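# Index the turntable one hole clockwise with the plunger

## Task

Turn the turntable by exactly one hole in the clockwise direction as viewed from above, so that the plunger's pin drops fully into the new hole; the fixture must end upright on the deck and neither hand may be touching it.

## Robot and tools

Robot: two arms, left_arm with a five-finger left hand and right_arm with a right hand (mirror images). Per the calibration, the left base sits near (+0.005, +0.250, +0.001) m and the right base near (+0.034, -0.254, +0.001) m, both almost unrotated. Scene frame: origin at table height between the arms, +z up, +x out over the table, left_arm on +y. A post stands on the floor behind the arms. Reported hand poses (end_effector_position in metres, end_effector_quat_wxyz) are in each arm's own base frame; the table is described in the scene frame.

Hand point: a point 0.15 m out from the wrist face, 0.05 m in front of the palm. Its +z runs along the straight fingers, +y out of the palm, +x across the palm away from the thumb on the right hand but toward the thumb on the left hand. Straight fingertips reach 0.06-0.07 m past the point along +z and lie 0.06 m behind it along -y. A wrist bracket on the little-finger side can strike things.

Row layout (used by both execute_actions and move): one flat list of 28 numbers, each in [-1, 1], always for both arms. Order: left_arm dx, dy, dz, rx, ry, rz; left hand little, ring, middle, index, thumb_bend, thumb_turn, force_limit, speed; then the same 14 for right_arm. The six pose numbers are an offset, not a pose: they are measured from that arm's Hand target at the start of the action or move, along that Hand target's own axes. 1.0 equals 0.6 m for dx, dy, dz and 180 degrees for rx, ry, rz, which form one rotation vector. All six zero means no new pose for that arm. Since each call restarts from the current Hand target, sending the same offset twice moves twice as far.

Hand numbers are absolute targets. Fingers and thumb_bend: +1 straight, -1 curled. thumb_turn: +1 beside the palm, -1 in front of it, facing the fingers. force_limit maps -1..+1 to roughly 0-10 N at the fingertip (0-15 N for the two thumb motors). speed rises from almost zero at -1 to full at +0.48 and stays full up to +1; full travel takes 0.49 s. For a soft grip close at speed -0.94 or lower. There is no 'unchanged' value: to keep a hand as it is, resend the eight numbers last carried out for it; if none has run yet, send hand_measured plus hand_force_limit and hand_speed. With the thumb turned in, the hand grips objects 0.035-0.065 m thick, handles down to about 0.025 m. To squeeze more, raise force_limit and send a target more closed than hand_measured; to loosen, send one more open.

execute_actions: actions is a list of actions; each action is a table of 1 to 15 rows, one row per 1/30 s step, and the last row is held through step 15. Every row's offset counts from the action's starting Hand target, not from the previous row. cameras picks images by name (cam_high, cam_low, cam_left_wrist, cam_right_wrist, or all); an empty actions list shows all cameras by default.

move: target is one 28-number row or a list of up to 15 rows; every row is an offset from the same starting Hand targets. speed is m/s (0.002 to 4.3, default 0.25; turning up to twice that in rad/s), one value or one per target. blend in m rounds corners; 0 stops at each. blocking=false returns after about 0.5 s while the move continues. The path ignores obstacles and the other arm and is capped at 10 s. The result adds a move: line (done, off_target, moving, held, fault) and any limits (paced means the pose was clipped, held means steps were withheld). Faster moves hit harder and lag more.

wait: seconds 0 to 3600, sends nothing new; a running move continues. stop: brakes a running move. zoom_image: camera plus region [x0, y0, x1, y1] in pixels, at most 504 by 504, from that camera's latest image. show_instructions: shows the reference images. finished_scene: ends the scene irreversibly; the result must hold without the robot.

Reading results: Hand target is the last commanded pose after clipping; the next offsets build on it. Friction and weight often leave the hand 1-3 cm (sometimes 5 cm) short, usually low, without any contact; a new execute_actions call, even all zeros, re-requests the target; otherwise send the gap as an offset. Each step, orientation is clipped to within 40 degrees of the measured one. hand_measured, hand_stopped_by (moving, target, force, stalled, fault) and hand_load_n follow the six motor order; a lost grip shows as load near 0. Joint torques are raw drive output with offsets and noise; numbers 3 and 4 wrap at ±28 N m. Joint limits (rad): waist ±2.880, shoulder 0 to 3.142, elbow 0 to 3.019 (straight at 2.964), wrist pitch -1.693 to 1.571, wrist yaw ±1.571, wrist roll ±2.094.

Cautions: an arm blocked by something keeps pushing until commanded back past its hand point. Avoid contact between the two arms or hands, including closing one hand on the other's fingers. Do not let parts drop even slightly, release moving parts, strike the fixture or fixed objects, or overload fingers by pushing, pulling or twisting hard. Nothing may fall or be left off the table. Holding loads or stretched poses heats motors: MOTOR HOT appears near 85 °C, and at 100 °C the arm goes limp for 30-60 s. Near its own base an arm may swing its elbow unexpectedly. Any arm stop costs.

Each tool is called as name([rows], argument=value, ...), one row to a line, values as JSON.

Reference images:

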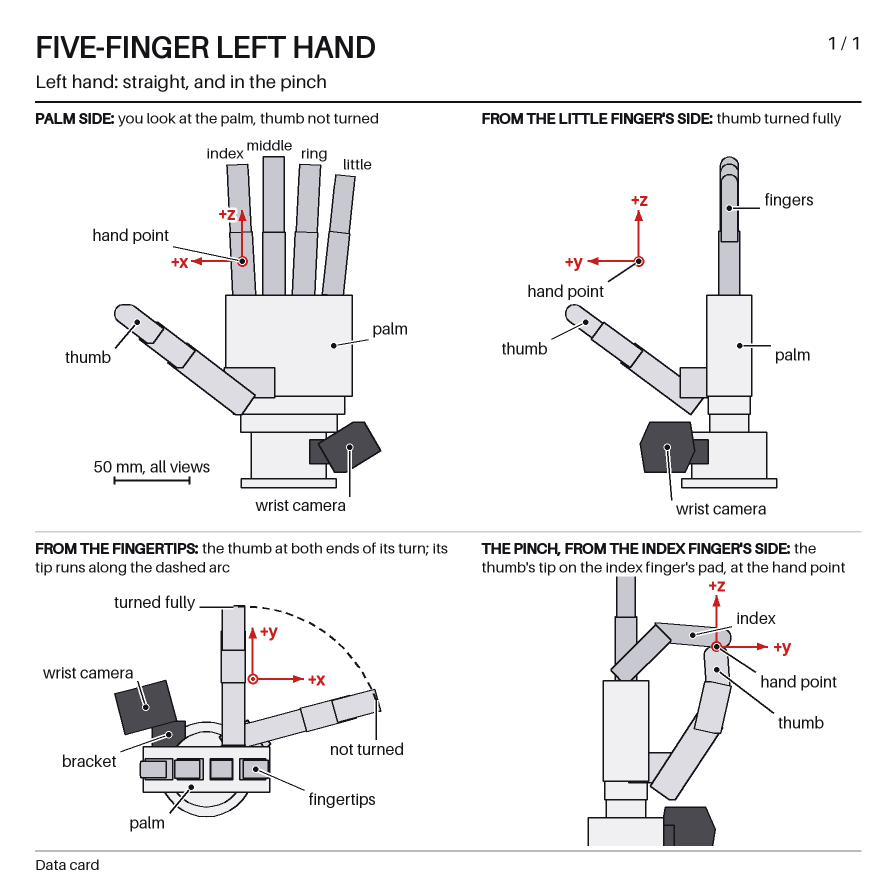

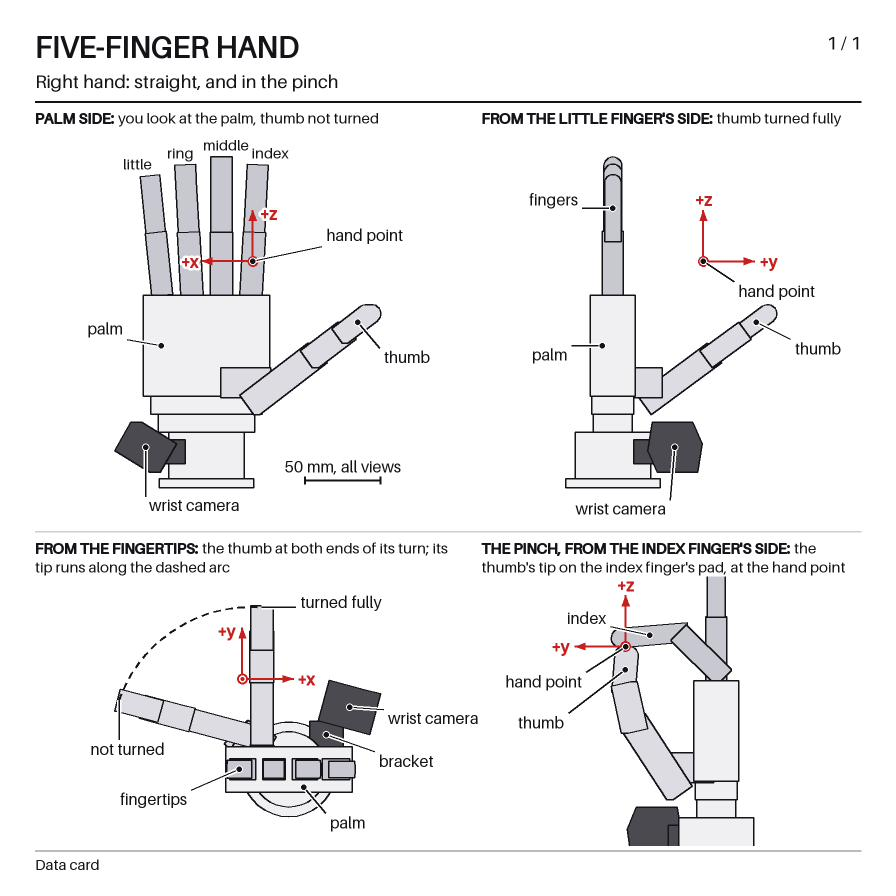

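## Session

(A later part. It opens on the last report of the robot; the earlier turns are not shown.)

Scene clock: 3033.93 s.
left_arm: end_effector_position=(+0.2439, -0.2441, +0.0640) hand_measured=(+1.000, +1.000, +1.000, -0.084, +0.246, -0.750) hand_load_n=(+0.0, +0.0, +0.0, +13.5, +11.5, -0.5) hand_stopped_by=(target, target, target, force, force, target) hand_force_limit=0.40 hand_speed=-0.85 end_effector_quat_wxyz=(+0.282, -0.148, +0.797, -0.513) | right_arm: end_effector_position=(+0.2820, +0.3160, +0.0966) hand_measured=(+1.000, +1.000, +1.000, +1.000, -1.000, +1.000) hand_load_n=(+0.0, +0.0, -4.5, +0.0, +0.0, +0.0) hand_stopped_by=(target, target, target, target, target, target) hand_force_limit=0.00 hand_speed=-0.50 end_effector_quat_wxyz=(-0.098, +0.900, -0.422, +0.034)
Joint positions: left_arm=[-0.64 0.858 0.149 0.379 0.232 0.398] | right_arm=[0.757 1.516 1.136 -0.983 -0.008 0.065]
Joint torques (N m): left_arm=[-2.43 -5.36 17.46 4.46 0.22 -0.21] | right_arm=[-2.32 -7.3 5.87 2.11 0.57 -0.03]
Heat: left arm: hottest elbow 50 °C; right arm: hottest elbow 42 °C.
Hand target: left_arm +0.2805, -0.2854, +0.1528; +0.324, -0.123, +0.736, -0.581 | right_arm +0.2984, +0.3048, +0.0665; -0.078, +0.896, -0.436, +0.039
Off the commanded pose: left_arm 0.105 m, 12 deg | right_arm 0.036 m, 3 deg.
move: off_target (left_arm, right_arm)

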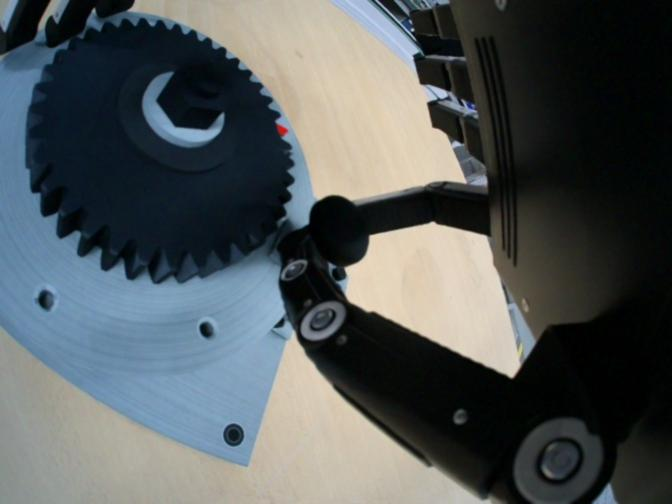

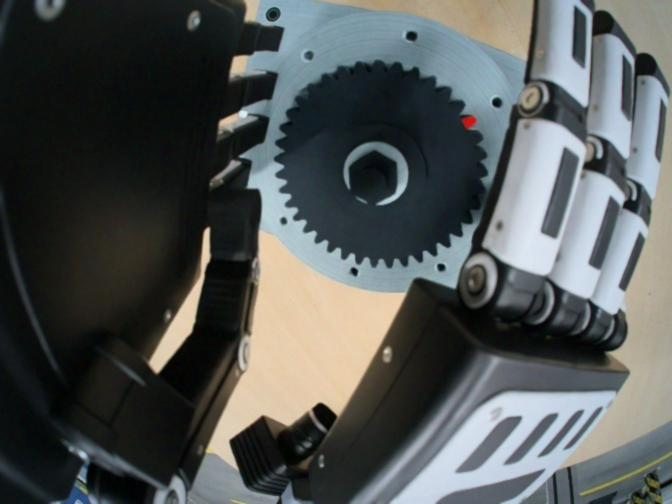

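move(target=[0,0,0,0,0,0,1,1,1,-0.5,-0.3,-0.75,0.4,-0.85,0.015,0.0,0.012,0,0,0,1,1,1,1,-1,1,0,-0.5], speed=0.03, cameras=["cam_left_wrist","cam_right_wrist"])

Scene clock: 3042.30 s.
left_arm: end_effector_position=(+0.2440, -0.2441, +0.0643) hand_measured=(+1.000, +1.000, +1.000, -0.084, +0.246, -0.750) hand_load_n=(+0.0, +0.0, +0.0, +13.0, +11.5, +0.0) hand_stopped_by=(target, target, target, force, force, target) hand_force_limit=0.40 hand_speed=-0.85 end_effector_quat_wxyz=(+0.282, -0.148, +0.797, -0.513) | right_arm: end_effector_position=(+0.2935, +0.3089, +0.0947) hand_measured=(+1.000, +1.000, +1.000, +1.000, -1.000, +1.000) hand_load_n=(+0.0, +0.0, -5.0, +0.0, +0.0, +0.0) hand_stopped_by=(target, target, target, target, target, target) hand_force_limit=0.00 hand_speed=-0.50 end_effector_quat_wxyz=(-0.104, +0.898, -0.425, +0.038)
Joint positions: left_arm=[-0.64 0.857 0.149 0.379 0.232 0.397] | right_arm=[0.728 1.517 1.132 -0.965 -0.011 0.043]
Joint torques (N m): left_arm=[-2.84 -4.42 17.65 4.55 0.17 -0.18] | right_arm=[-1.79 -6.42 5.56 2.13 0.55 -0.02]
Heat: left arm: hottest elbow 51 °C; right arm: hottest elbow 42 °C.
Hand target: left_arm +0.2806, -0.2854, +0.1528; +0.324, -0.123, +0.736, -0.581 | right_arm +0.3049, +0.2986, +0.0593; -0.078, +0.896, -0.436, +0.039
Off the commanded pose: left_arm 0.104 m, 12 deg | right_arm 0.039 m, 3 deg.
move: off_target (right_arm)

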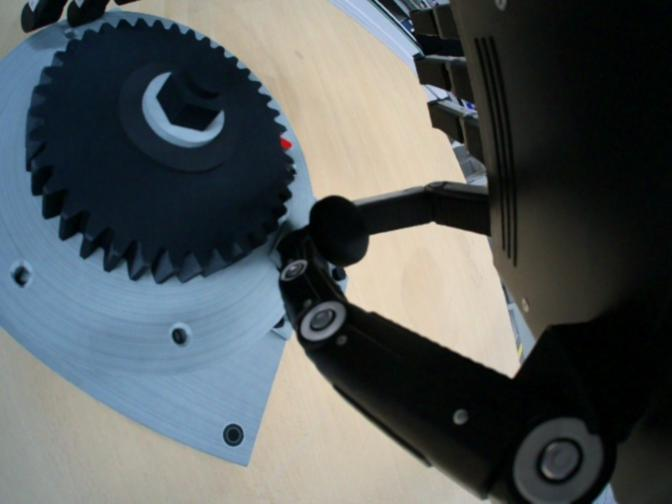

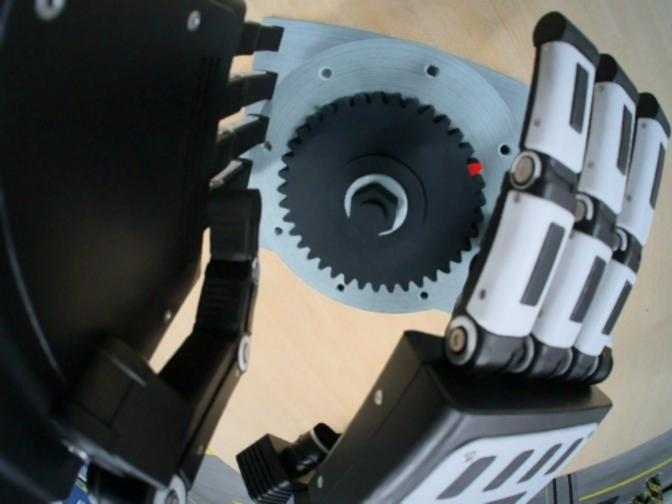

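zoom_image(camera="cam_right_wrist", region=[230, 0, 560, 330])

Scaled by 1.527 from the camera's image (finer frame: 960x720).

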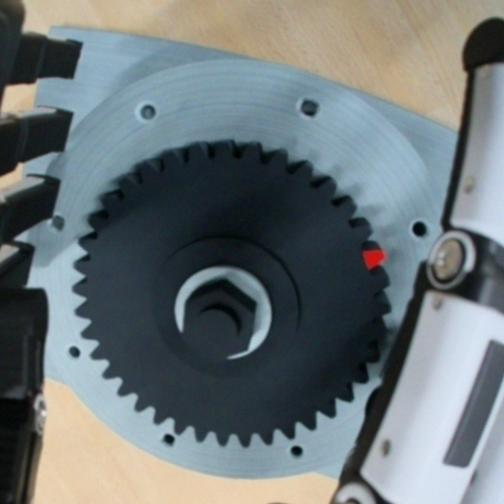

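move([
  [0.0618,0.1558,-0.0743,-0.07,0.022,-0.0085,1,1,1,-0.5,-0.3,-0.75,0.4,-0.85,0,0,0,0,0,0,1,1,1,1,-1,1,0,-0.5],
  [0.0618,0.1558,-0.0743,-0.07,0.022,-0.0085,1,1,1,0.15,0.42,-0.75,0.4,-0.7,0,0,0,0,0,0,1,1,1,1,-1,1,0,-0.5],
], speed=0.08, cameras=["cam_left_wrist","cam_right_wrist"])

zoom_image(camera="cam_left_wrist", region=[230, 150, 430, 320])

Scene clock: 3109.73 s.
left_arm: end_effector_position=(+0.2421, -0.2428, +0.0581) hand_measured=(+1.000, +1.000, +1.000, +0.150, +0.420, -0.750) hand_load_n=(+0.0, +0.0, +0.0, +0.0, +0.0, +0.0) hand_stopped_by=(target, target, target, target, target, target) hand_force_limit=0.40 hand_speed=-0.70 end_effector_quat_wxyz=(+0.276, -0.150, +0.803, -0.506) | right_arm: end_effector_position=(+0.2935, +0.3089, +0.0947) hand_measured=(+1.000, +1.000, +1.000, +1.000, -1.000, +1.000) hand_load_n=(+0.0, +0.0, -5.5, +0.0, +0.0, +0.0) hand_stopped_by=(target, target, target, target, target, target) hand_force_limit=0.00 hand_speed=-0.50 end_effector_quat_wxyz=(-0.104, +0.898, -0.425, +0.038)
Joint positions: left_arm=[-0.64 0.87 0.149 0.37 0.232 0.398] | right_arm=[0.728 1.517 1.132 -0.965 -0.011 0.043]
Joint torques (N m): left_arm=[-1.49 0.67 8.9 2.33 -0.09 0.2] | right_arm=[-1.67 -6.36 5.55 2.1 0.55 -0.02]
Heat: left arm: hottest elbow 59 °C; right arm: hottest elbow 40 °C.
Hand target: left_arm +0.2429, -0.2441, +0.0581; +0.275, -0.148, +0.805, -0.505 | right_arm +0.3049, +0.2986, +0.0593; -0.078, +0.896, -0.436, +0.039
Off the commanded pose: left_arm 0.001 m, 0 deg | right_arm 0.039 m, 3 deg.
move: done

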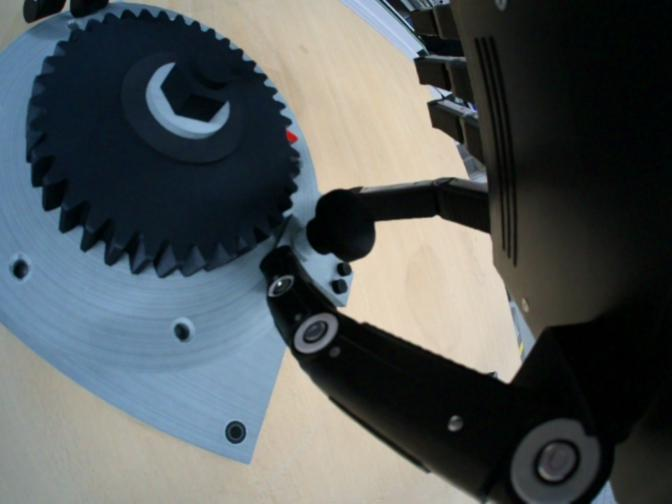

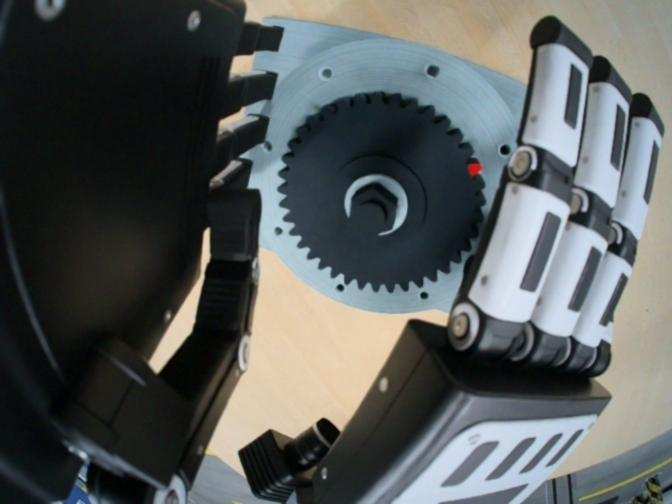

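Scaled by 2.520 from the camera's image (finer frame: 960x720).

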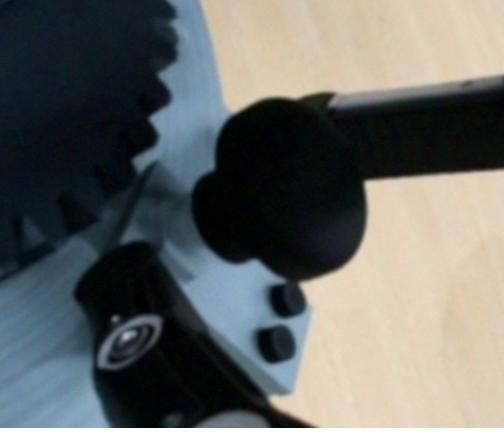

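move([
  [0,0,0,0,0,0,1,1,1,0.15,0.42,-0.75,0.4,-0.7,-0.0213,-0.0098,-0.0977,0,0,0,1,1,1,1,-1,1,0,-0.5],
  [0,0,0,0,0,0,1,1,1,0.15,0.42,-0.75,0.4,-0.7,-0.0298,0.0058,-0.0868,0,0,0,1,1,1,1,-1,1,0,-0.5],
  [0,0,0,0,0,0,1,1,1,0.15,0.42,-0.75,0.4,-0.7,-0.0312,0.0135,-0.0375,0,0,0,1,1,1,1,-1,1,0,-0.5],
], speed=0.08, cameras=["cam_left_wrist","cam_right_wrist"])

Scene clock: 3161.43 s.
left_arm: end_effector_position=(+0.2421, -0.2428, +0.0581) hand_measured=(+1.000, +1.000, +1.000, +0.150, +0.420, -0.750) hand_load_n=(+0.0, +0.0, +0.0, +0.0, +0.0, +0.0) hand_stopped_by=(target, target, target, target, target, target) hand_force_limit=0.40 hand_speed=-0.70 end_effector_quat_wxyz=(+0.276, -0.150, +0.803, -0.506) | right_arm: end_effector_position=(+0.2873, +0.3003, +0.0974) hand_measured=(+1.000, +1.000, +1.000, +1.000, -1.000, +1.000) hand_load_n=(+0.0, +0.0, -3.5, +0.0, +0.0, +0.0) hand_stopped_by=(target, target, target, target, target, target) hand_force_limit=0.00 hand_speed=-0.50 end_effector_quat_wxyz=(-0.083, +0.894, -0.439, +0.041)
Joint positions: left_arm=[-0.64 0.87 0.149 0.37 0.232 0.398] | right_arm=[0.73 1.51 1.133 -1.009 0.013 0.072]
Joint torques (N m): left_arm=[-0.97 -0.79 9.29 2.18 -0.07 0.11] | right_arm=[1.08 -9.52 5.59 1.88 0 0.1]
Heat: left arm: hottest elbow 52 °C; right arm: hottest elbow 39 °C.
Hand target: left_arm +0.2429, -0.2441, +0.0581; +0.275, -0.148, +0.805, -0.505 | right_arm +0.2840, +0.3060, +0.0800; -0.078, +0.896, -0.436, +0.039
Off the commanded pose: left_arm 0.001 m, 0 deg | right_arm 0.019 m, 1 deg.
move: off_target (right_arm)

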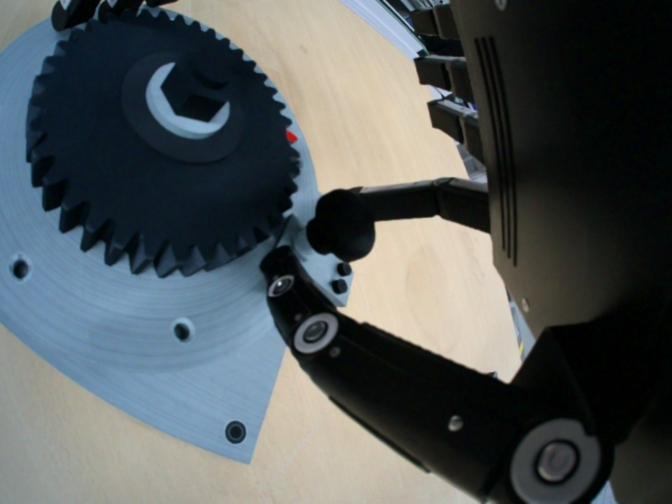

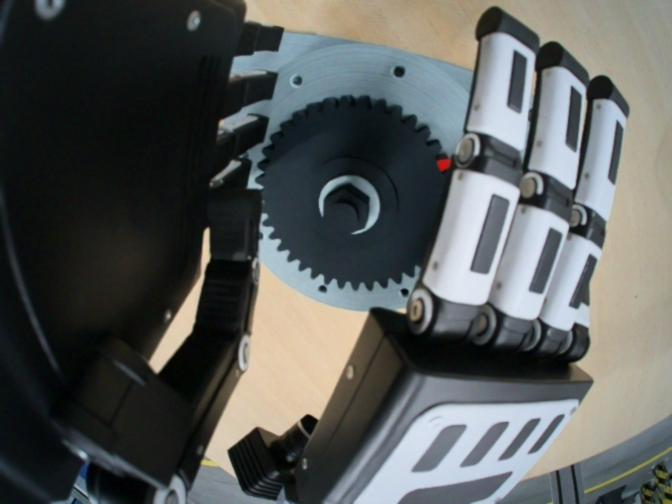

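wait(seconds=0.1, cameras=["cam_left_wrist","cam_right_wrist"])

Scene clock: 3208.97 s.
left_arm: end_effector_position=(+0.2421, -0.2428, +0.0581) hand_measured=(+1.000, +1.000, +1.000, +0.150, +0.420, -0.750) hand_load_n=(+0.0, +0.0, +0.0, +0.0, +0.0, +0.0) hand_stopped_by=(target, target, target, target, target, target) hand_force_limit=0.40 hand_speed=-0.70 end_effector_quat_wxyz=(+0.276, -0.150, +0.803, -0.506) | right_arm: end_effector_position=(+0.2873, +0.3004, +0.0974) hand_measured=(+1.000, +1.000, +1.000, +1.000, -1.000, +1.000) hand_load_n=(+0.0, +0.0, -3.5, +0.0, +0.0, +0.0) hand_stopped_by=(target, target, target, target, target, target) hand_force_limit=0.00 hand_speed=-0.50 end_effector_quat_wxyz=(-0.083, +0.894, -0.439, +0.041)
Joint positions: left_arm=[-0.64 0.87 0.149 0.37 0.232 0.398] | right_arm=[0.73 1.51 1.133 -1.009 0.013 0.072]
Joint torques (N m): left_arm=[-1.49 0.09 8.96 2.33 -0.03 0.13] | right_arm=[1.08 -9.47 5.75 1.84 0 0.11]
Heat: left arm: hottest elbow 48 °C; right arm: hottest elbow 40 °C.
Hand target: left_arm +0.2429, -0.2441, +0.0581; +0.275, -0.148, +0.805, -0.505 | right_arm +0.2841, +0.3060, +0.0800; -0.078, +0.896, -0.436, +0.039
Off the commanded pose: left_arm 0.001 m, 0 deg | right_arm 0.019 m, 1 deg.
wait: 0.10 s; at rest from the start

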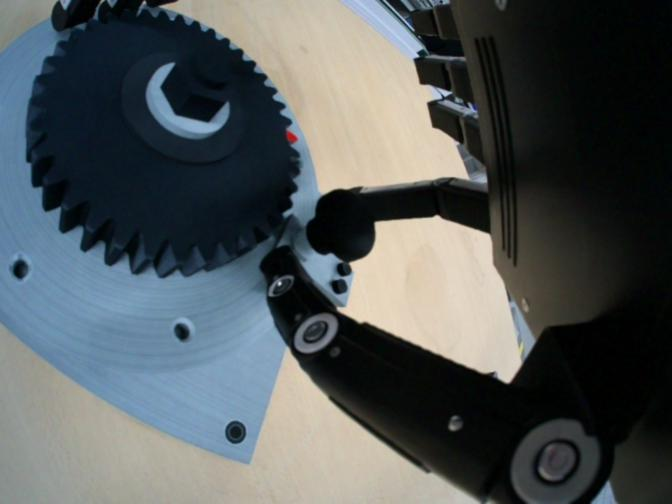

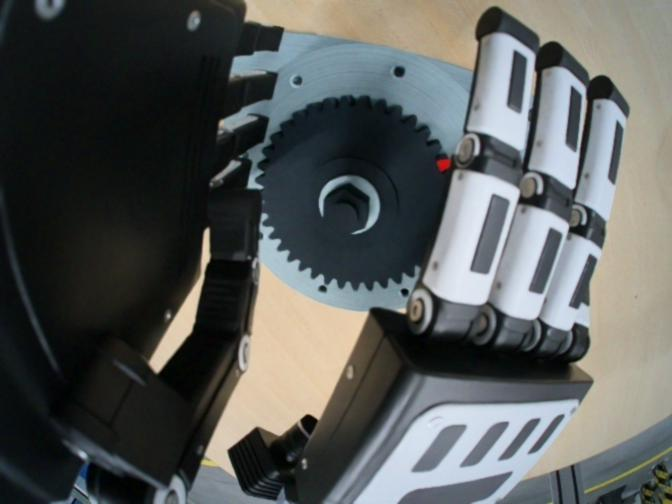

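move([
  [0,0,0,0,0,0,1,1,1,0.15,0.42,-0.75,0.4,-0.7,-0.004,0.006,0.038,0,0,0,1,1,1,1,-1,1,0,-0.5],
  [0,0,0,0,0,0,1,1,1,0.15,0.42,-0.75,0.4,-0.7,-0.0303,0.0024,0.0402,0,0,0,1,1,1,1,-1,1,0,-0.5],
], speed=0.04, cameras=["cam_left_wrist","cam_right_wrist"])

Scene clock: 3221.13 s.
left_arm: end_effector_position=(+0.2421, -0.2428, +0.0581) hand_measured=(+1.000, +1.000, +1.000, +0.150, +0.420, -0.750) hand_load_n=(+0.0, +0.0, -0.5, +0.0, +0.0, +0.0) hand_stopped_by=(target, target, target, target, target, target) hand_force_limit=0.40 hand_speed=-0.70 end_effector_quat_wxyz=(+0.276, -0.150, +0.803, -0.506) | right_arm: end_effector_position=(+0.2843, +0.3032, +0.0941) hand_measured=(+1.000, +1.000, +1.000, +1.000, -1.000, +1.000) hand_load_n=(+0.0, +0.0, -7.5, +0.0, +0.0, +0.0) hand_stopped_by=(target, target, target, target, target, target) hand_force_limit=0.00 hand_speed=-0.50 end_effector_quat_wxyz=(-0.092, +0.889, -0.444, +0.056)
Joint positions: left_arm=[-0.64 0.87 0.149 0.37 0.232 0.398] | right_arm=[0.749 1.492 1.106 -0.974 0.04 0.101]
Joint torques (N m): left_arm=[-0.73 0.09 9.05 1.83 -0.07 0.11] | right_arm=[2.49 -5.01 5.63 2.95 -0.64 0.2]
Heat: left arm: hottest elbow 48 °C; right arm: hottest elbow 40 °C.
Hand target: left_arm +0.2429, -0.2441, +0.0581; +0.275, -0.148, +0.805, -0.505 | right_arm +0.2751, +0.3221, +0.0561; -0.079, +0.896, -0.436, +0.039
Off the commanded pose: left_arm 0.001 m, 0 deg | right_arm 0.044 m, 3 deg.
move: off_target (right_arm)

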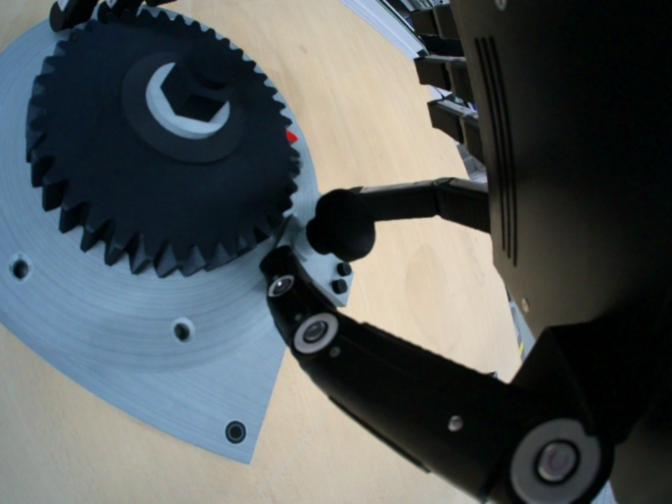

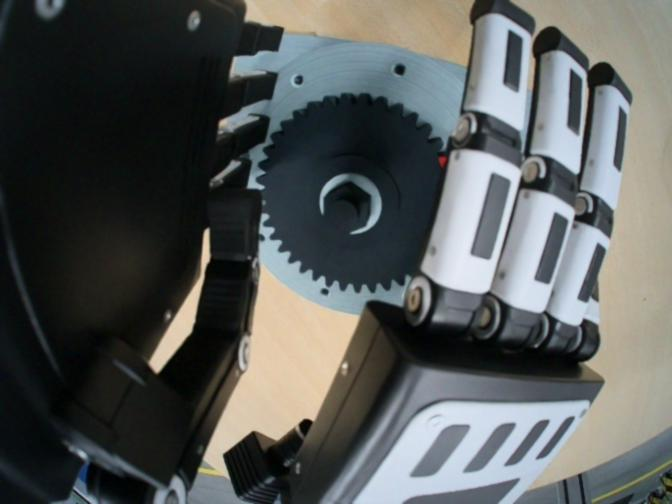

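move(target=[0,0,0,0,0,0,1,1,1,0.15,0.42,-0.75,0.4,-0.7,-0.02,-0.0029,0,0,0,0,1,1,1,1,-1,1,0,-0.5], speed=0.03, cameras=["cam_left_wrist","cam_right_wrist"])

Scene clock: 3233.53 s.
left_arm: end_effector_position=(+0.2421, -0.2428, +0.0581) hand_measured=(+1.000, +1.000, +1.000, +0.150, +0.420, -0.750) hand_load_n=(+0.0, +0.0, +0.0, +0.0, +0.0, +0.0) hand_stopped_by=(target, target, target, target, target, target) hand_force_limit=0.40 hand_speed=-0.70 end_effector_quat_wxyz=(+0.276, -0.150, +0.803, -0.506) | right_arm: end_effector_position=(+0.2834, +0.3099, +0.0933) hand_measured=(+1.000, +1.000, +1.000, +1.000, -1.000, +1.000) hand_load_n=(+0.0, +0.0, -4.0, +0.0, +0.0, +0.0) hand_stopped_by=(target, target, target, target, target, target) hand_force_limit=0.00 hand_speed=-0.50 end_effector_quat_wxyz=(-0.095, +0.885, -0.451, +0.063)
Joint positions: left_arm=[-0.64 0.87 0.149 0.37 0.232 0.398] | right_arm=[0.766 1.494 1.106 -0.962 0.056 0.13]
Joint torques (N m): left_arm=[-1.49 -0.56 8.84 2.04 0 0.12] | right_arm=[3.19 -4.48 6.27 2.28 -1.02 0.16]
Heat: left arm: hottest elbow 47 °C; right arm: hottest elbow 39 °C.
Hand target: left_arm +0.2429, -0.2441, +0.0581; +0.275, -0.148, +0.805, -0.505 | right_arm +0.2690, +0.3325, +0.0563; -0.078, +0.896, -0.436, +0.039
Off the commanded pose: left_arm 0.001 m, 0 deg | right_arm 0.046 m, 4 deg.
move: off_target (right_arm)

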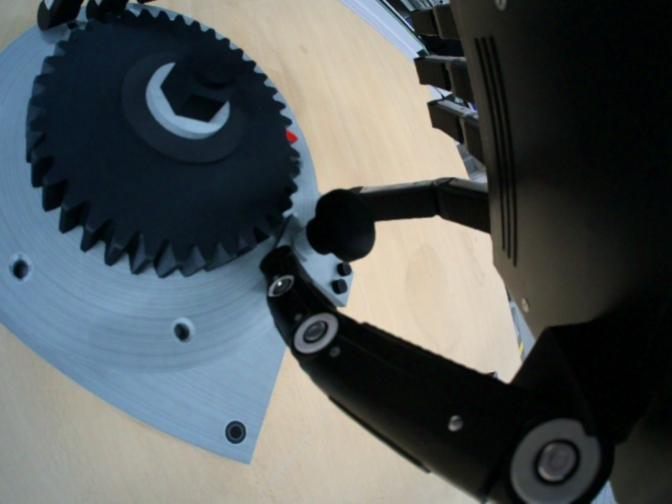

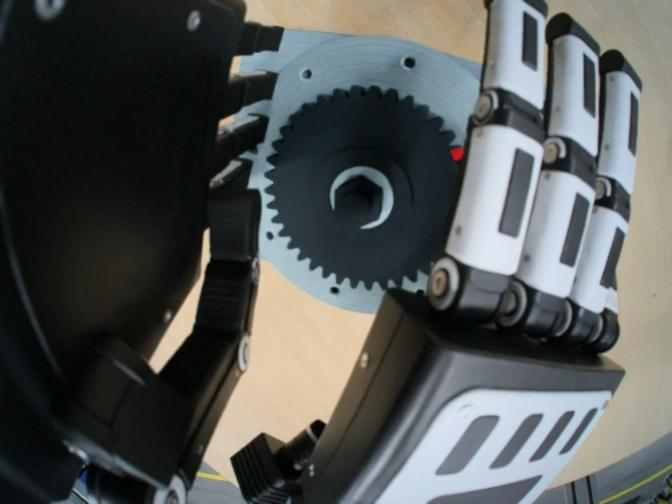

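move([
  [0,0,0,0,0,0,1,1,1,0.15,0.42,-0.75,0.4,-0.7,0,0.016,-0.0903,0,0,0,1,1,1,1,-1,1,0,-0.5],
  [0,0,0,0,0,0,1,1,1,0.15,0.42,-0.75,0.4,-0.7,0.0737,-0.0005,-0.0909,0,0,0,1,1,1,1,-1,1,0,-0.5],
], speed=0.08, cameras=["cam_right_wrist"])

Scene clock: 3271.37 s.
left_arm: end_effector_position=(+0.2421, -0.2428, +0.0581) hand_measured=(+1.000, +1.000, +1.000, +0.150, +0.420, -0.750) hand_load_n=(+0.0, +0.0, +0.0, -0.5, +0.0, +0.5) hand_stopped_by=(target, target, target, target, target, target) hand_force_limit=0.40 hand_speed=-0.70 end_effector_quat_wxyz=(+0.276, -0.150, +0.803, -0.506) | right_arm: end_effector_position=(+0.2787, +0.2984, +0.1010) hand_measured=(+1.000, +1.000, +1.000, +1.000, -1.000, +1.000) hand_load_n=(+0.0, +0.0, +0.5, +0.0, +0.0, +0.0) hand_stopped_by=(target, target, target, target, target, target) hand_force_limit=0.00 hand_speed=-0.50 end_effector_quat_wxyz=(-0.083, +0.897, -0.433, +0.033)
Joint positions: left_arm=[-0.64 0.87 0.149 0.37 0.232 0.398] | right_arm=[0.735 1.493 1.123 -1.022 -0.001 0.064]
Joint torques (N m): left_arm=[-0.97 -0.03 9.11 1.92 -0.04 0.13] | right_arm=[-1.44 -11.69 8.83 -1.06 0.29 -0.1]
Heat: left arm: hottest elbow 47 °C; right arm: hottest elbow 40 °C.
Hand target: left_arm +0.2429, -0.2441, +0.0581; +0.275, -0.148, +0.805, -0.505 | right_arm +0.2890, +0.2921, +0.1101; -0.078, +0.896, -0.436, +0.039
Off the commanded pose: left_arm 0.001 m, 0 deg | right_arm 0.015 m, 1 deg.
move: off_target (right_arm)

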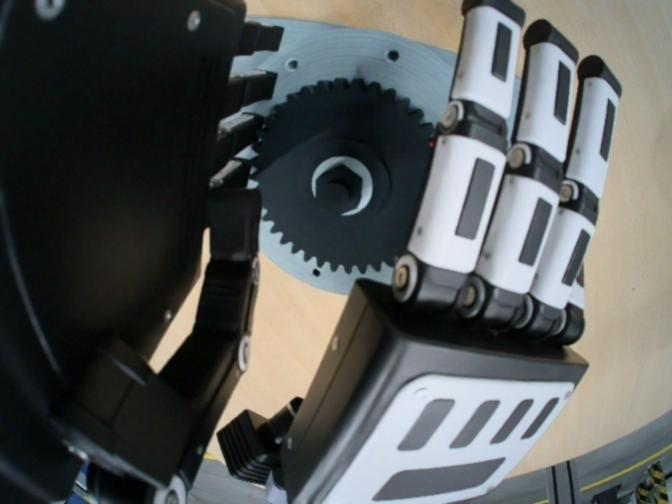

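move([
  [0,0,0,0,0,0,1,1,1,0.15,0.42,-0.75,0.4,-0.7,0.0155,-0.0195,0.0035,0,0,0,1,1,1,1,-1,1,0,-0.5],
  [0,0,0,0,0,0,1,1,1,0.15,0.42,-0.75,0.4,-0.7,0.0155,-0.0037,0.0855,0,0,0,1,1,1,1,-1,1,0,-0.5],
], speed=0.06, cameras=["cam_right_wrist","cam_left_wrist"])

Scene clock: 3285.07 s.
left_arm: end_effector_position=(+0.2421, -0.2428, +0.0581) hand_measured=(+1.000, +1.000, +1.000, +0.150, +0.420, -0.750) hand_load_n=(+0.0, +0.0, +0.0, -0.5, +0.0, +0.0) hand_stopped_by=(target, target, target, target, target, target) hand_force_limit=0.40 hand_speed=-0.70 end_effector_quat_wxyz=(+0.276, -0.150, +0.803, -0.506) | right_arm: end_effector_position=(+0.2917, +0.2952, +0.0957) hand_measured=(+1.000, +1.000, +1.000, +1.000, -1.000, +1.000) hand_load_n=(+0.0, +0.0, -7.5, +0.0, +0.0, +0.0) hand_stopped_by=(target, target, target, target, target, target) hand_force_limit=0.00 hand_speed=-0.50 end_effector_quat_wxyz=(-0.093, +0.898, -0.428, +0.038)
Joint positions: left_arm=[-0.64 0.87 0.149 0.37 0.232 0.398] | right_arm=[0.712 1.503 1.12 -0.987 -0.004 0.03]
Joint torques (N m): left_arm=[-0.85 -0.26 9.2 2.04 -0.05 0.11] | right_arm=[-1.2 -7.12 5.41 3.11 0.26 0.02]
Heat: left arm: hottest elbow 46 °C; right arm: hottest elbow 41 °C.
Hand target: left_arm +0.2429, -0.2441, +0.0581; +0.275, -0.148, +0.805, -0.505 | right_arm +0.3036, +0.2916, +0.0600; -0.079, +0.896, -0.436, +0.039
Off the commanded pose: left_arm 0.001 m, 0 deg | right_arm 0.038 m, 2 deg.
move: off_target (right_arm)
Images, in order (width x height): cam_left_wrist 672x504, cam_right_wrist 672x504.

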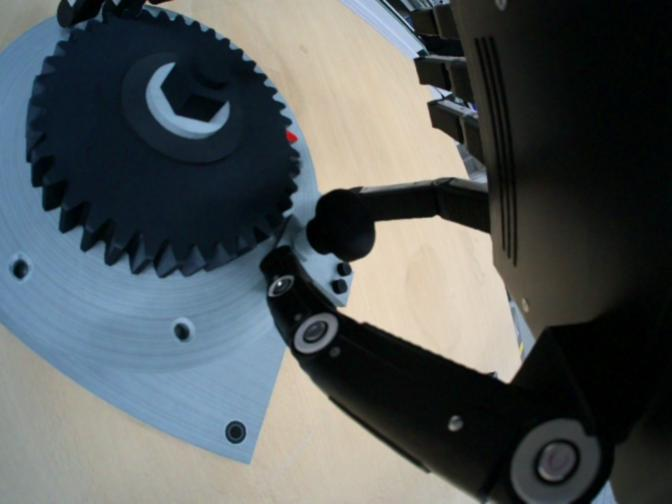

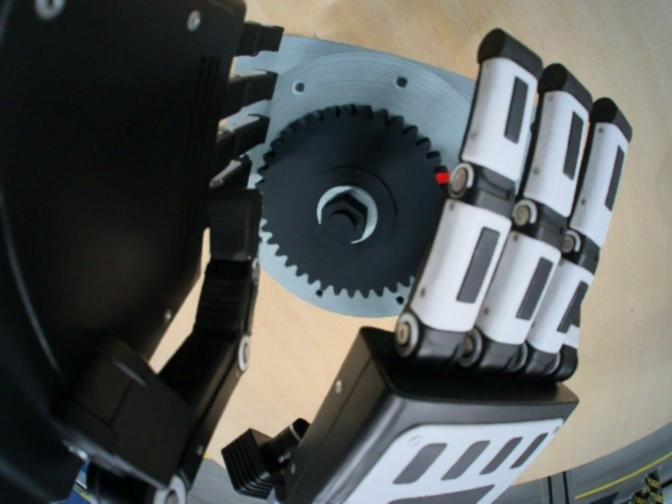

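move([
  [0,0,0,0,0,0,1,1,1,0.15,0.42,-0.75,0.4,-0.7,-0.0078,0.0243,0.0025,0,0,0,1,1,1,1,-1,1,0,-0.5],
  [0,0,0,0,0,0,1,1,1,0.15,0.42,-0.75,0.4,-0.7,-0.0548,0.0089,0.0052,0,0,0,1,1,1,1,-1,1,0,-0.5],
], speed=0.03, cameras=["cam_right_wrist","cam_left_wrist"])

Scene clock: 3296.37 s.
left_arm: end_effector_position=(+0.2421, -0.2428, +0.0581) hand_measured=(+1.000, +1.000, +1.000, +0.150, +0.420, -0.750) hand_load_n=(+0.0, +0.0, +0.0, +0.0, +0.0, +0.0) hand_stopped_by=(target, target, target, target, target, target) hand_force_limit=0.40 hand_speed=-0.70 end_effector_quat_wxyz=(+0.276, -0.150, +0.803, -0.506) | right_arm: end_effector_position=(+0.2860, +0.2995, +0.0927) hand_measured=(+1.000, +1.000, +1.000, +1.000, -1.000, +1.000) hand_load_n=(+0.5, +0.0, -6.0, +0.0, +0.0, +0.0) hand_stopped_by=(target, target, target, target, target, target) hand_force_limit=0.00 hand_speed=-0.50 end_effector_quat_wxyz=(-0.102, +0.890, -0.442, +0.056)
Joint positions: left_arm=[-0.64 0.87 0.149 0.37 0.232 0.398] | right_arm=[0.737 1.478 1.086 -0.948 0.03 0.085]
Joint torques (N m): left_arm=[-1.14 -0.03 8.85 2.11 -0.07 0.13] | right_arm=[2.02 -3.78 6.61 1.94 -0.42 0.16]
Heat: left arm: hottest elbow 46 °C; right arm: hottest elbow 40 °C.
Hand target: left_arm +0.2429, -0.2441, +0.0581; +0.275, -0.148, +0.805, -0.505 | right_arm +0.2795, +0.3146, +0.0560; -0.079, +0.896, -0.436, +0.039
Off the commanded pose: left_arm 0.001 m, 0 deg | right_arm 0.040 m, 3 deg.
move: off_target (right_arm)
Images, in order (width x height): cam_left_wrist 672x504, cam_right_wrist 672x504.

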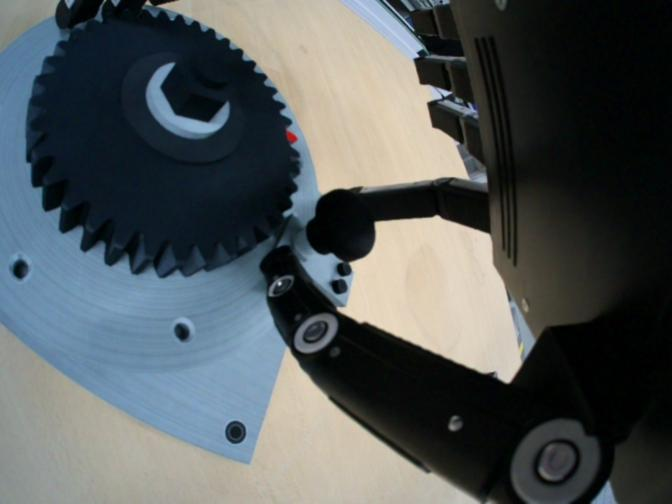

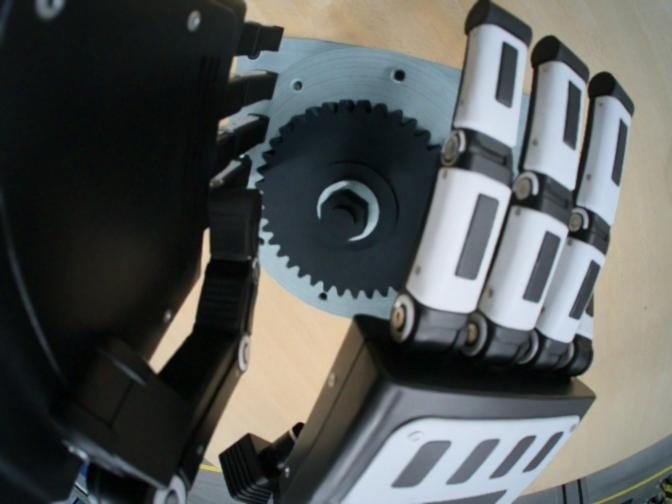

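move(target=[0,0,0,0,0,0,1,1,1,0.15,0.42,-0.75,0.4,-0.7,-0.02,0.0012,0,0,0,0,1,1,1,1,-1,1,0,-0.5], speed=0.03, cameras=["cam_right_wrist","cam_left_wrist"])

Scene clock: 3306.13 s.
left_arm: end_effector_position=(+0.2421, -0.2428, +0.0581) hand_measured=(+1.000, +1.000, +1.000, +0.150, +0.420, -0.750) hand_load_n=(+0.0, +0.0, +0.0, +0.0, +0.0, +0.0) hand_stopped_by=(target, target, target, target, target, target) hand_force_limit=0.40 hand_speed=-0.70 end_effector_quat_wxyz=(+0.276, -0.150, +0.803, -0.506) | right_arm: end_effector_position=(+0.2846, +0.3019, +0.0923) hand_measured=(+1.000, +1.000, +1.000, +1.000, -1.000, +1.000) hand_load_n=(+0.0, +0.0, -6.5, +0.0, +0.0, +0.0) hand_stopped_by=(target, target, target, target, target, target) hand_force_limit=0.00 hand_speed=-0.50 end_effector_quat_wxyz=(-0.099, +0.887, -0.447, +0.063)
Joint positions: left_arm=[-0.64 0.87 0.149 0.37 0.232 0.398] | right_arm=[0.75 1.478 1.086 -0.948 0.05 0.108]
Joint torques (N m): left_arm=[-1.32 -0.44 8.99 2.17 -0.12 0.12] | right_arm=[2.96 -3.78 6.71 1.85 -0.91 0.22]
Heat: left arm: hottest elbow 46 °C; right arm: hottest elbow 39 °C.
Hand target: left_arm +0.2429, -0.2441, +0.0581; +0.275, -0.148, +0.805, -0.505 | right_arm +0.2716, +0.3236, +0.0558; -0.079, +0.896, -0.436, +0.039
Off the commanded pose: left_arm 0.001 m, 0 deg | right_arm 0.044 m, 4 deg.
move: off_target (right_arm)
Images, in order (width x height): cam_left_wrist 672x504, cam_right_wrist 672x504.

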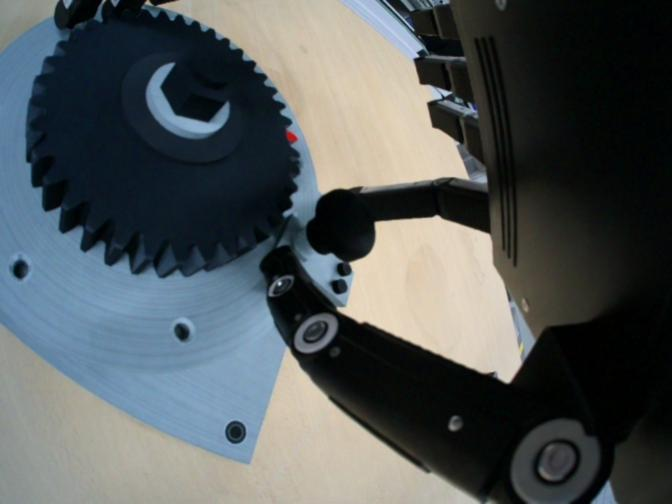

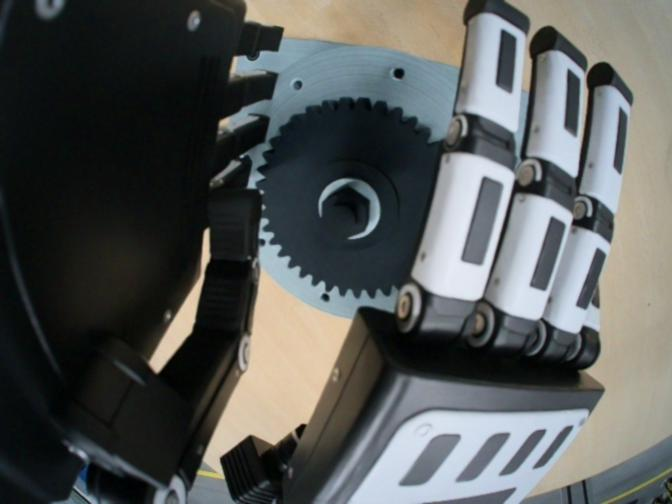

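move(target=[0,0,0,0,0,0,1,1,1,0.15,0.42,-0.75,0.4,-0.7,-0.02,0.003,0.006,0,0,0,1,1,1,1,-1,1,0,-0.5], speed=0.03, cameras=["cam_right_wrist","cam_left_wrist"])

Scene clock: 3314.40 s.
left_arm: end_effector_position=(+0.2421, -0.2428, +0.0581) hand_measured=(+1.000, +1.000, +1.000, +0.150, +0.420, -0.750) hand_load_n=(+0.0, +0.0, -0.5, +0.0, +0.0, +0.0) hand_stopped_by=(target, target, target, target, target, target) hand_force_limit=0.40 hand_speed=-0.70 end_effector_quat_wxyz=(+0.276, -0.150, +0.803, -0.506) | right_arm: end_effector_position=(+0.2827, +0.3059, +0.0916) hand_measured=(+1.000, +1.000, +1.000, +1.000, -1.000, +1.000) hand_load_n=(+0.0, +0.0, -3.5, +0.0, +0.0, +0.0) hand_stopped_by=(target, target, target, target, target, target) hand_force_limit=0.00 hand_speed=-0.50 end_effector_quat_wxyz=(-0.098, +0.882, -0.455, +0.070)
Joint positions: left_arm=[-0.64 0.87 0.149 0.37 0.232 0.398] | right_arm=[0.765 1.479 1.086 -0.946 0.068 0.138]
Joint torques (N m): left_arm=[-0.85 -0.44 9.2 2.09 -0.04 0.11] | right_arm=[3.84 -3.6 6.34 2.13 -1.37 0.13]
Heat: left arm: hottest elbow 46 °C; right arm: hottest elbow 39 °C.
Hand target: left_arm +0.2429, -0.2441, +0.0581; +0.275, -0.148, +0.805, -0.505 | right_arm +0.2633, +0.3323, +0.0519; -0.079, +0.896, -0.436, +0.039
Off the commanded pose: left_arm 0.001 m, 0 deg | right_arm 0.051 m, 5 deg.
move: off_target (right_arm)
Images, in order (width x height): cam_left_wrist 672x504, cam_right_wrist 672x504.

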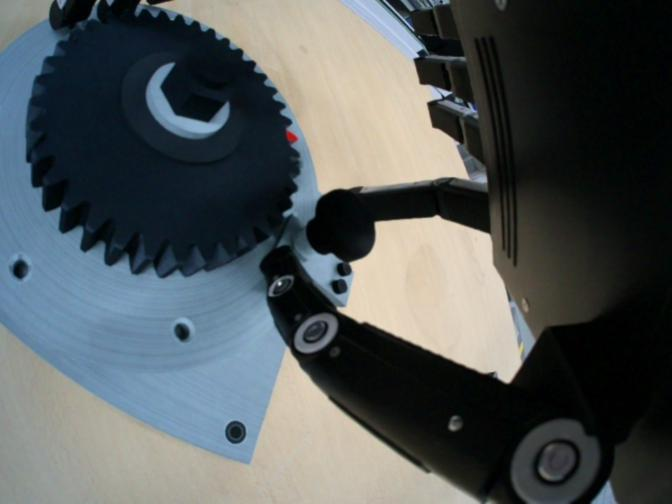

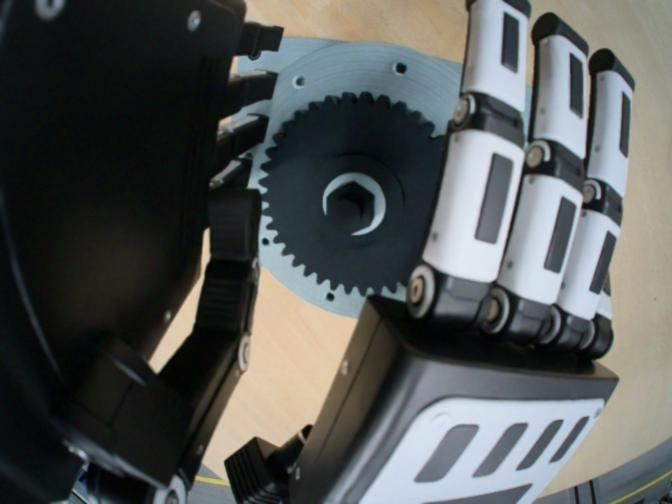

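move([
  [0,0,0,0,0,0,1,1,1,0.15,0.42,-0.75,0.4,-0.7,0.026,-0.0176,-0.095,0,0,0,1,1,1,1,-1,1,0,-0.5],
  [0,0,0,0,0,0,1,1,1,0.15,0.42,-0.75,0.4,-0.7,0.0953,-0.0283,-0.0932,0,0,0,1,1,1,1,-1,1,0,-0.5],
  [0,0,0,0,0,0,1,1,1,0.15,0.42,-0.75,0.4,-0.7,0.0953,-0.0153,-0.0193,0,0,0,1,1,1,1,-1,1,0,-0.5],
], speed=0.08, cameras=["cam_right_wrist","cam_left_wrist"])

zoom_image(camera="cam_left_wrist", region=[230, 150, 430, 320])

Scene clock: 3333.40 s.
left_arm: end_effector_position=(+0.2421, -0.2428, +0.0581) hand_measured=(+1.000, +1.000, +1.000, +0.150, +0.420, -0.750) hand_load_n=(+0.0, -0.5, +0.0, +0.0, +0.0, +0.5) hand_stopped_by=(target, target, target, target, target, target) hand_force_limit=0.40 hand_speed=-0.70 end_effector_quat_wxyz=(+0.276, -0.150, +0.803, -0.506) | right_arm: end_effector_position=(+0.2928, +0.2971, +0.0961) hand_measured=(+1.000, +1.000, +1.000, +1.000, -1.000, +1.000) hand_load_n=(+0.0, +0.0, -6.0, +0.0, +0.0, +0.5) hand_stopped_by=(target, target, target, target, target, target) hand_force_limit=0.00 hand_speed=-0.50 end_effector_quat_wxyz=(-0.092, +0.898, -0.428, +0.037)
Joint positions: left_arm=[-0.64 0.87 0.149 0.37 0.232 0.398] | right_arm=[0.712 1.51 1.129 -0.991 -0.006 0.031]
Joint torques (N m): left_arm=[-1.26 -0.15 8.9 2.26 -0.02 0.15] | right_arm=[-1.44 -7.47 5.39 2.59 0.33 0.01]
Heat: left arm: hottest elbow 46 °C; right arm: hottest elbow 39 °C.
Hand target: left_arm +0.2429, -0.2441, +0.0581; +0.275, -0.148, +0.805, -0.505 | right_arm +0.3039, +0.2916, +0.0650; -0.078, +0.896, -0.436, +0.039
Off the commanded pose: left_arm 0.001 m, 0 deg | right_arm 0.034 m, 2 deg.
move: off_target (right_arm)
Images, in order (width x height): cam_left_wrist 672x504, cam_right_wrist 672x504.

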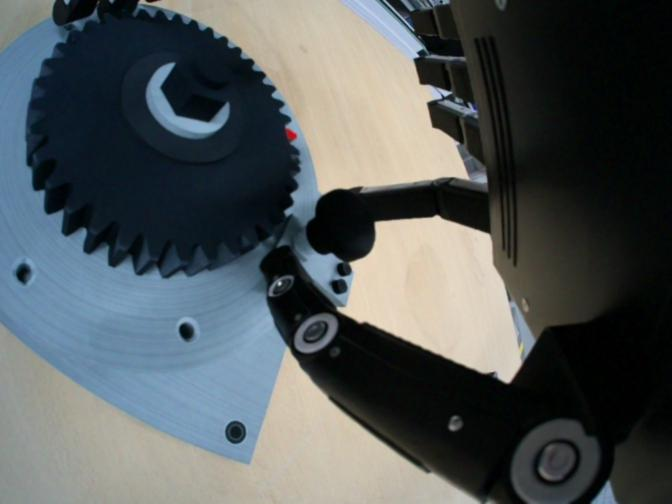

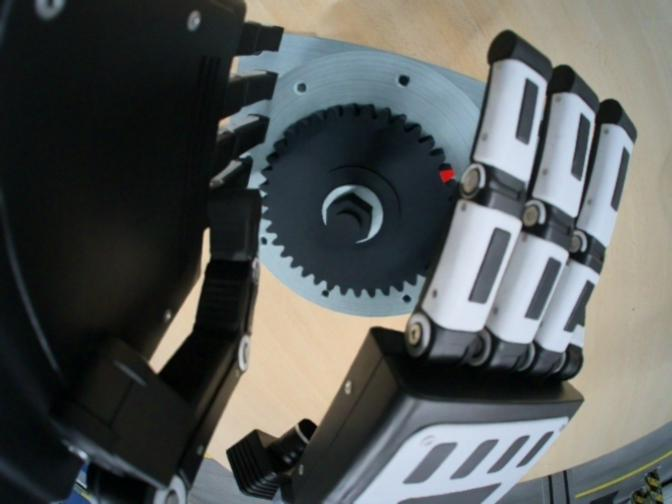

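Scaled by 2.520 from the camera's image (finer frame: 960x720).

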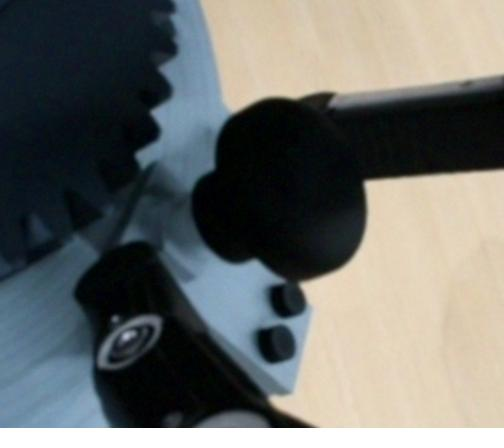

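move([
  [0,0,0,0,0,0,1,1,1,0.15,0.42,-0.75,0.4,-0.7,-0.013,0.041,0.0047,0,0,0,1,1,1,1,-1,1,0,-0.5],
  [0,0,0,0,0,0,1,1,1,0.15,0.42,-0.75,0.4,-0.7,-0.0613,0.0278,0.007,0,0,0,1,1,1,1,-1,1,0,-0.5],
], speed=0.03, cameras=["cam_right_wrist","cam_left_wrist"])

Scene clock: 3370.70 s.
left_arm: end_effector_position=(+0.2421, -0.2428, +0.0581) hand_measured=(+1.000, +1.000, +1.000, +0.150, +0.420, -0.750) hand_load_n=(+0.0, +0.0, +0.0, +0.0, +0.0, +0.0) hand_stopped_by=(target, target, target, target, target, target) hand_force_limit=0.40 hand_speed=-0.70 end_effector_quat_wxyz=(+0.276, -0.150, +0.803, -0.506) | right_arm: end_effector_position=(+0.2849, +0.3013, +0.0913) hand_measured=(+1.000, +1.000, +1.000, +1.000, -1.000, +1.000) hand_load_n=(+0.0, +0.0, -2.5, +0.0, +0.0, +0.0) hand_stopped_by=(target, target, target, target, target, target) hand_force_limit=0.00 hand_speed=-0.50 end_effector_quat_wxyz=(-0.109, +0.887, -0.444, +0.061)
Joint positions: left_arm=[-0.64 0.87 0.149 0.37 0.232 0.398] | right_arm=[0.744 1.468 1.071 -0.925 0.037 0.096]
Joint torques (N m): left_arm=[-0.56 -0.5 9.11 2.26 -0.05 0.16] | right_arm=[2.26 -4.89 6.06 0.84 -0.56 0.21]
Heat: left arm: hottest elbow 45 °C; right arm: hottest elbow 39 °C.
Hand target: left_arm +0.2429, -0.2441, +0.0581; +0.275, -0.148, +0.805, -0.505 | right_arm +0.2689, +0.3109, +0.0579; -0.078, +0.896, -0.436, +0.039
Off the commanded pose: left_arm 0.001 m, 0 deg | right_arm 0.038 m, 5 deg.
move: off_target (right_arm)
Images, in order (width x height): cam_left_wrist 672x504, cam_right_wrist 672x504.

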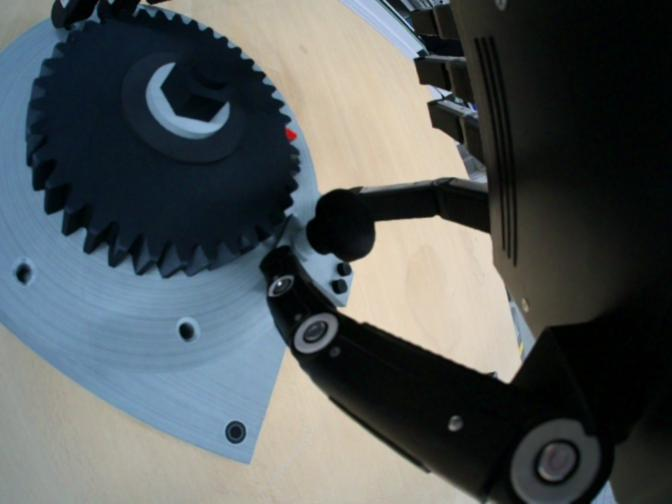

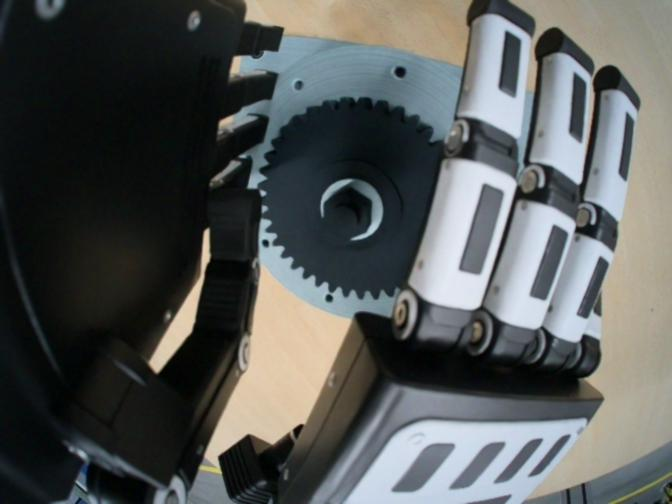

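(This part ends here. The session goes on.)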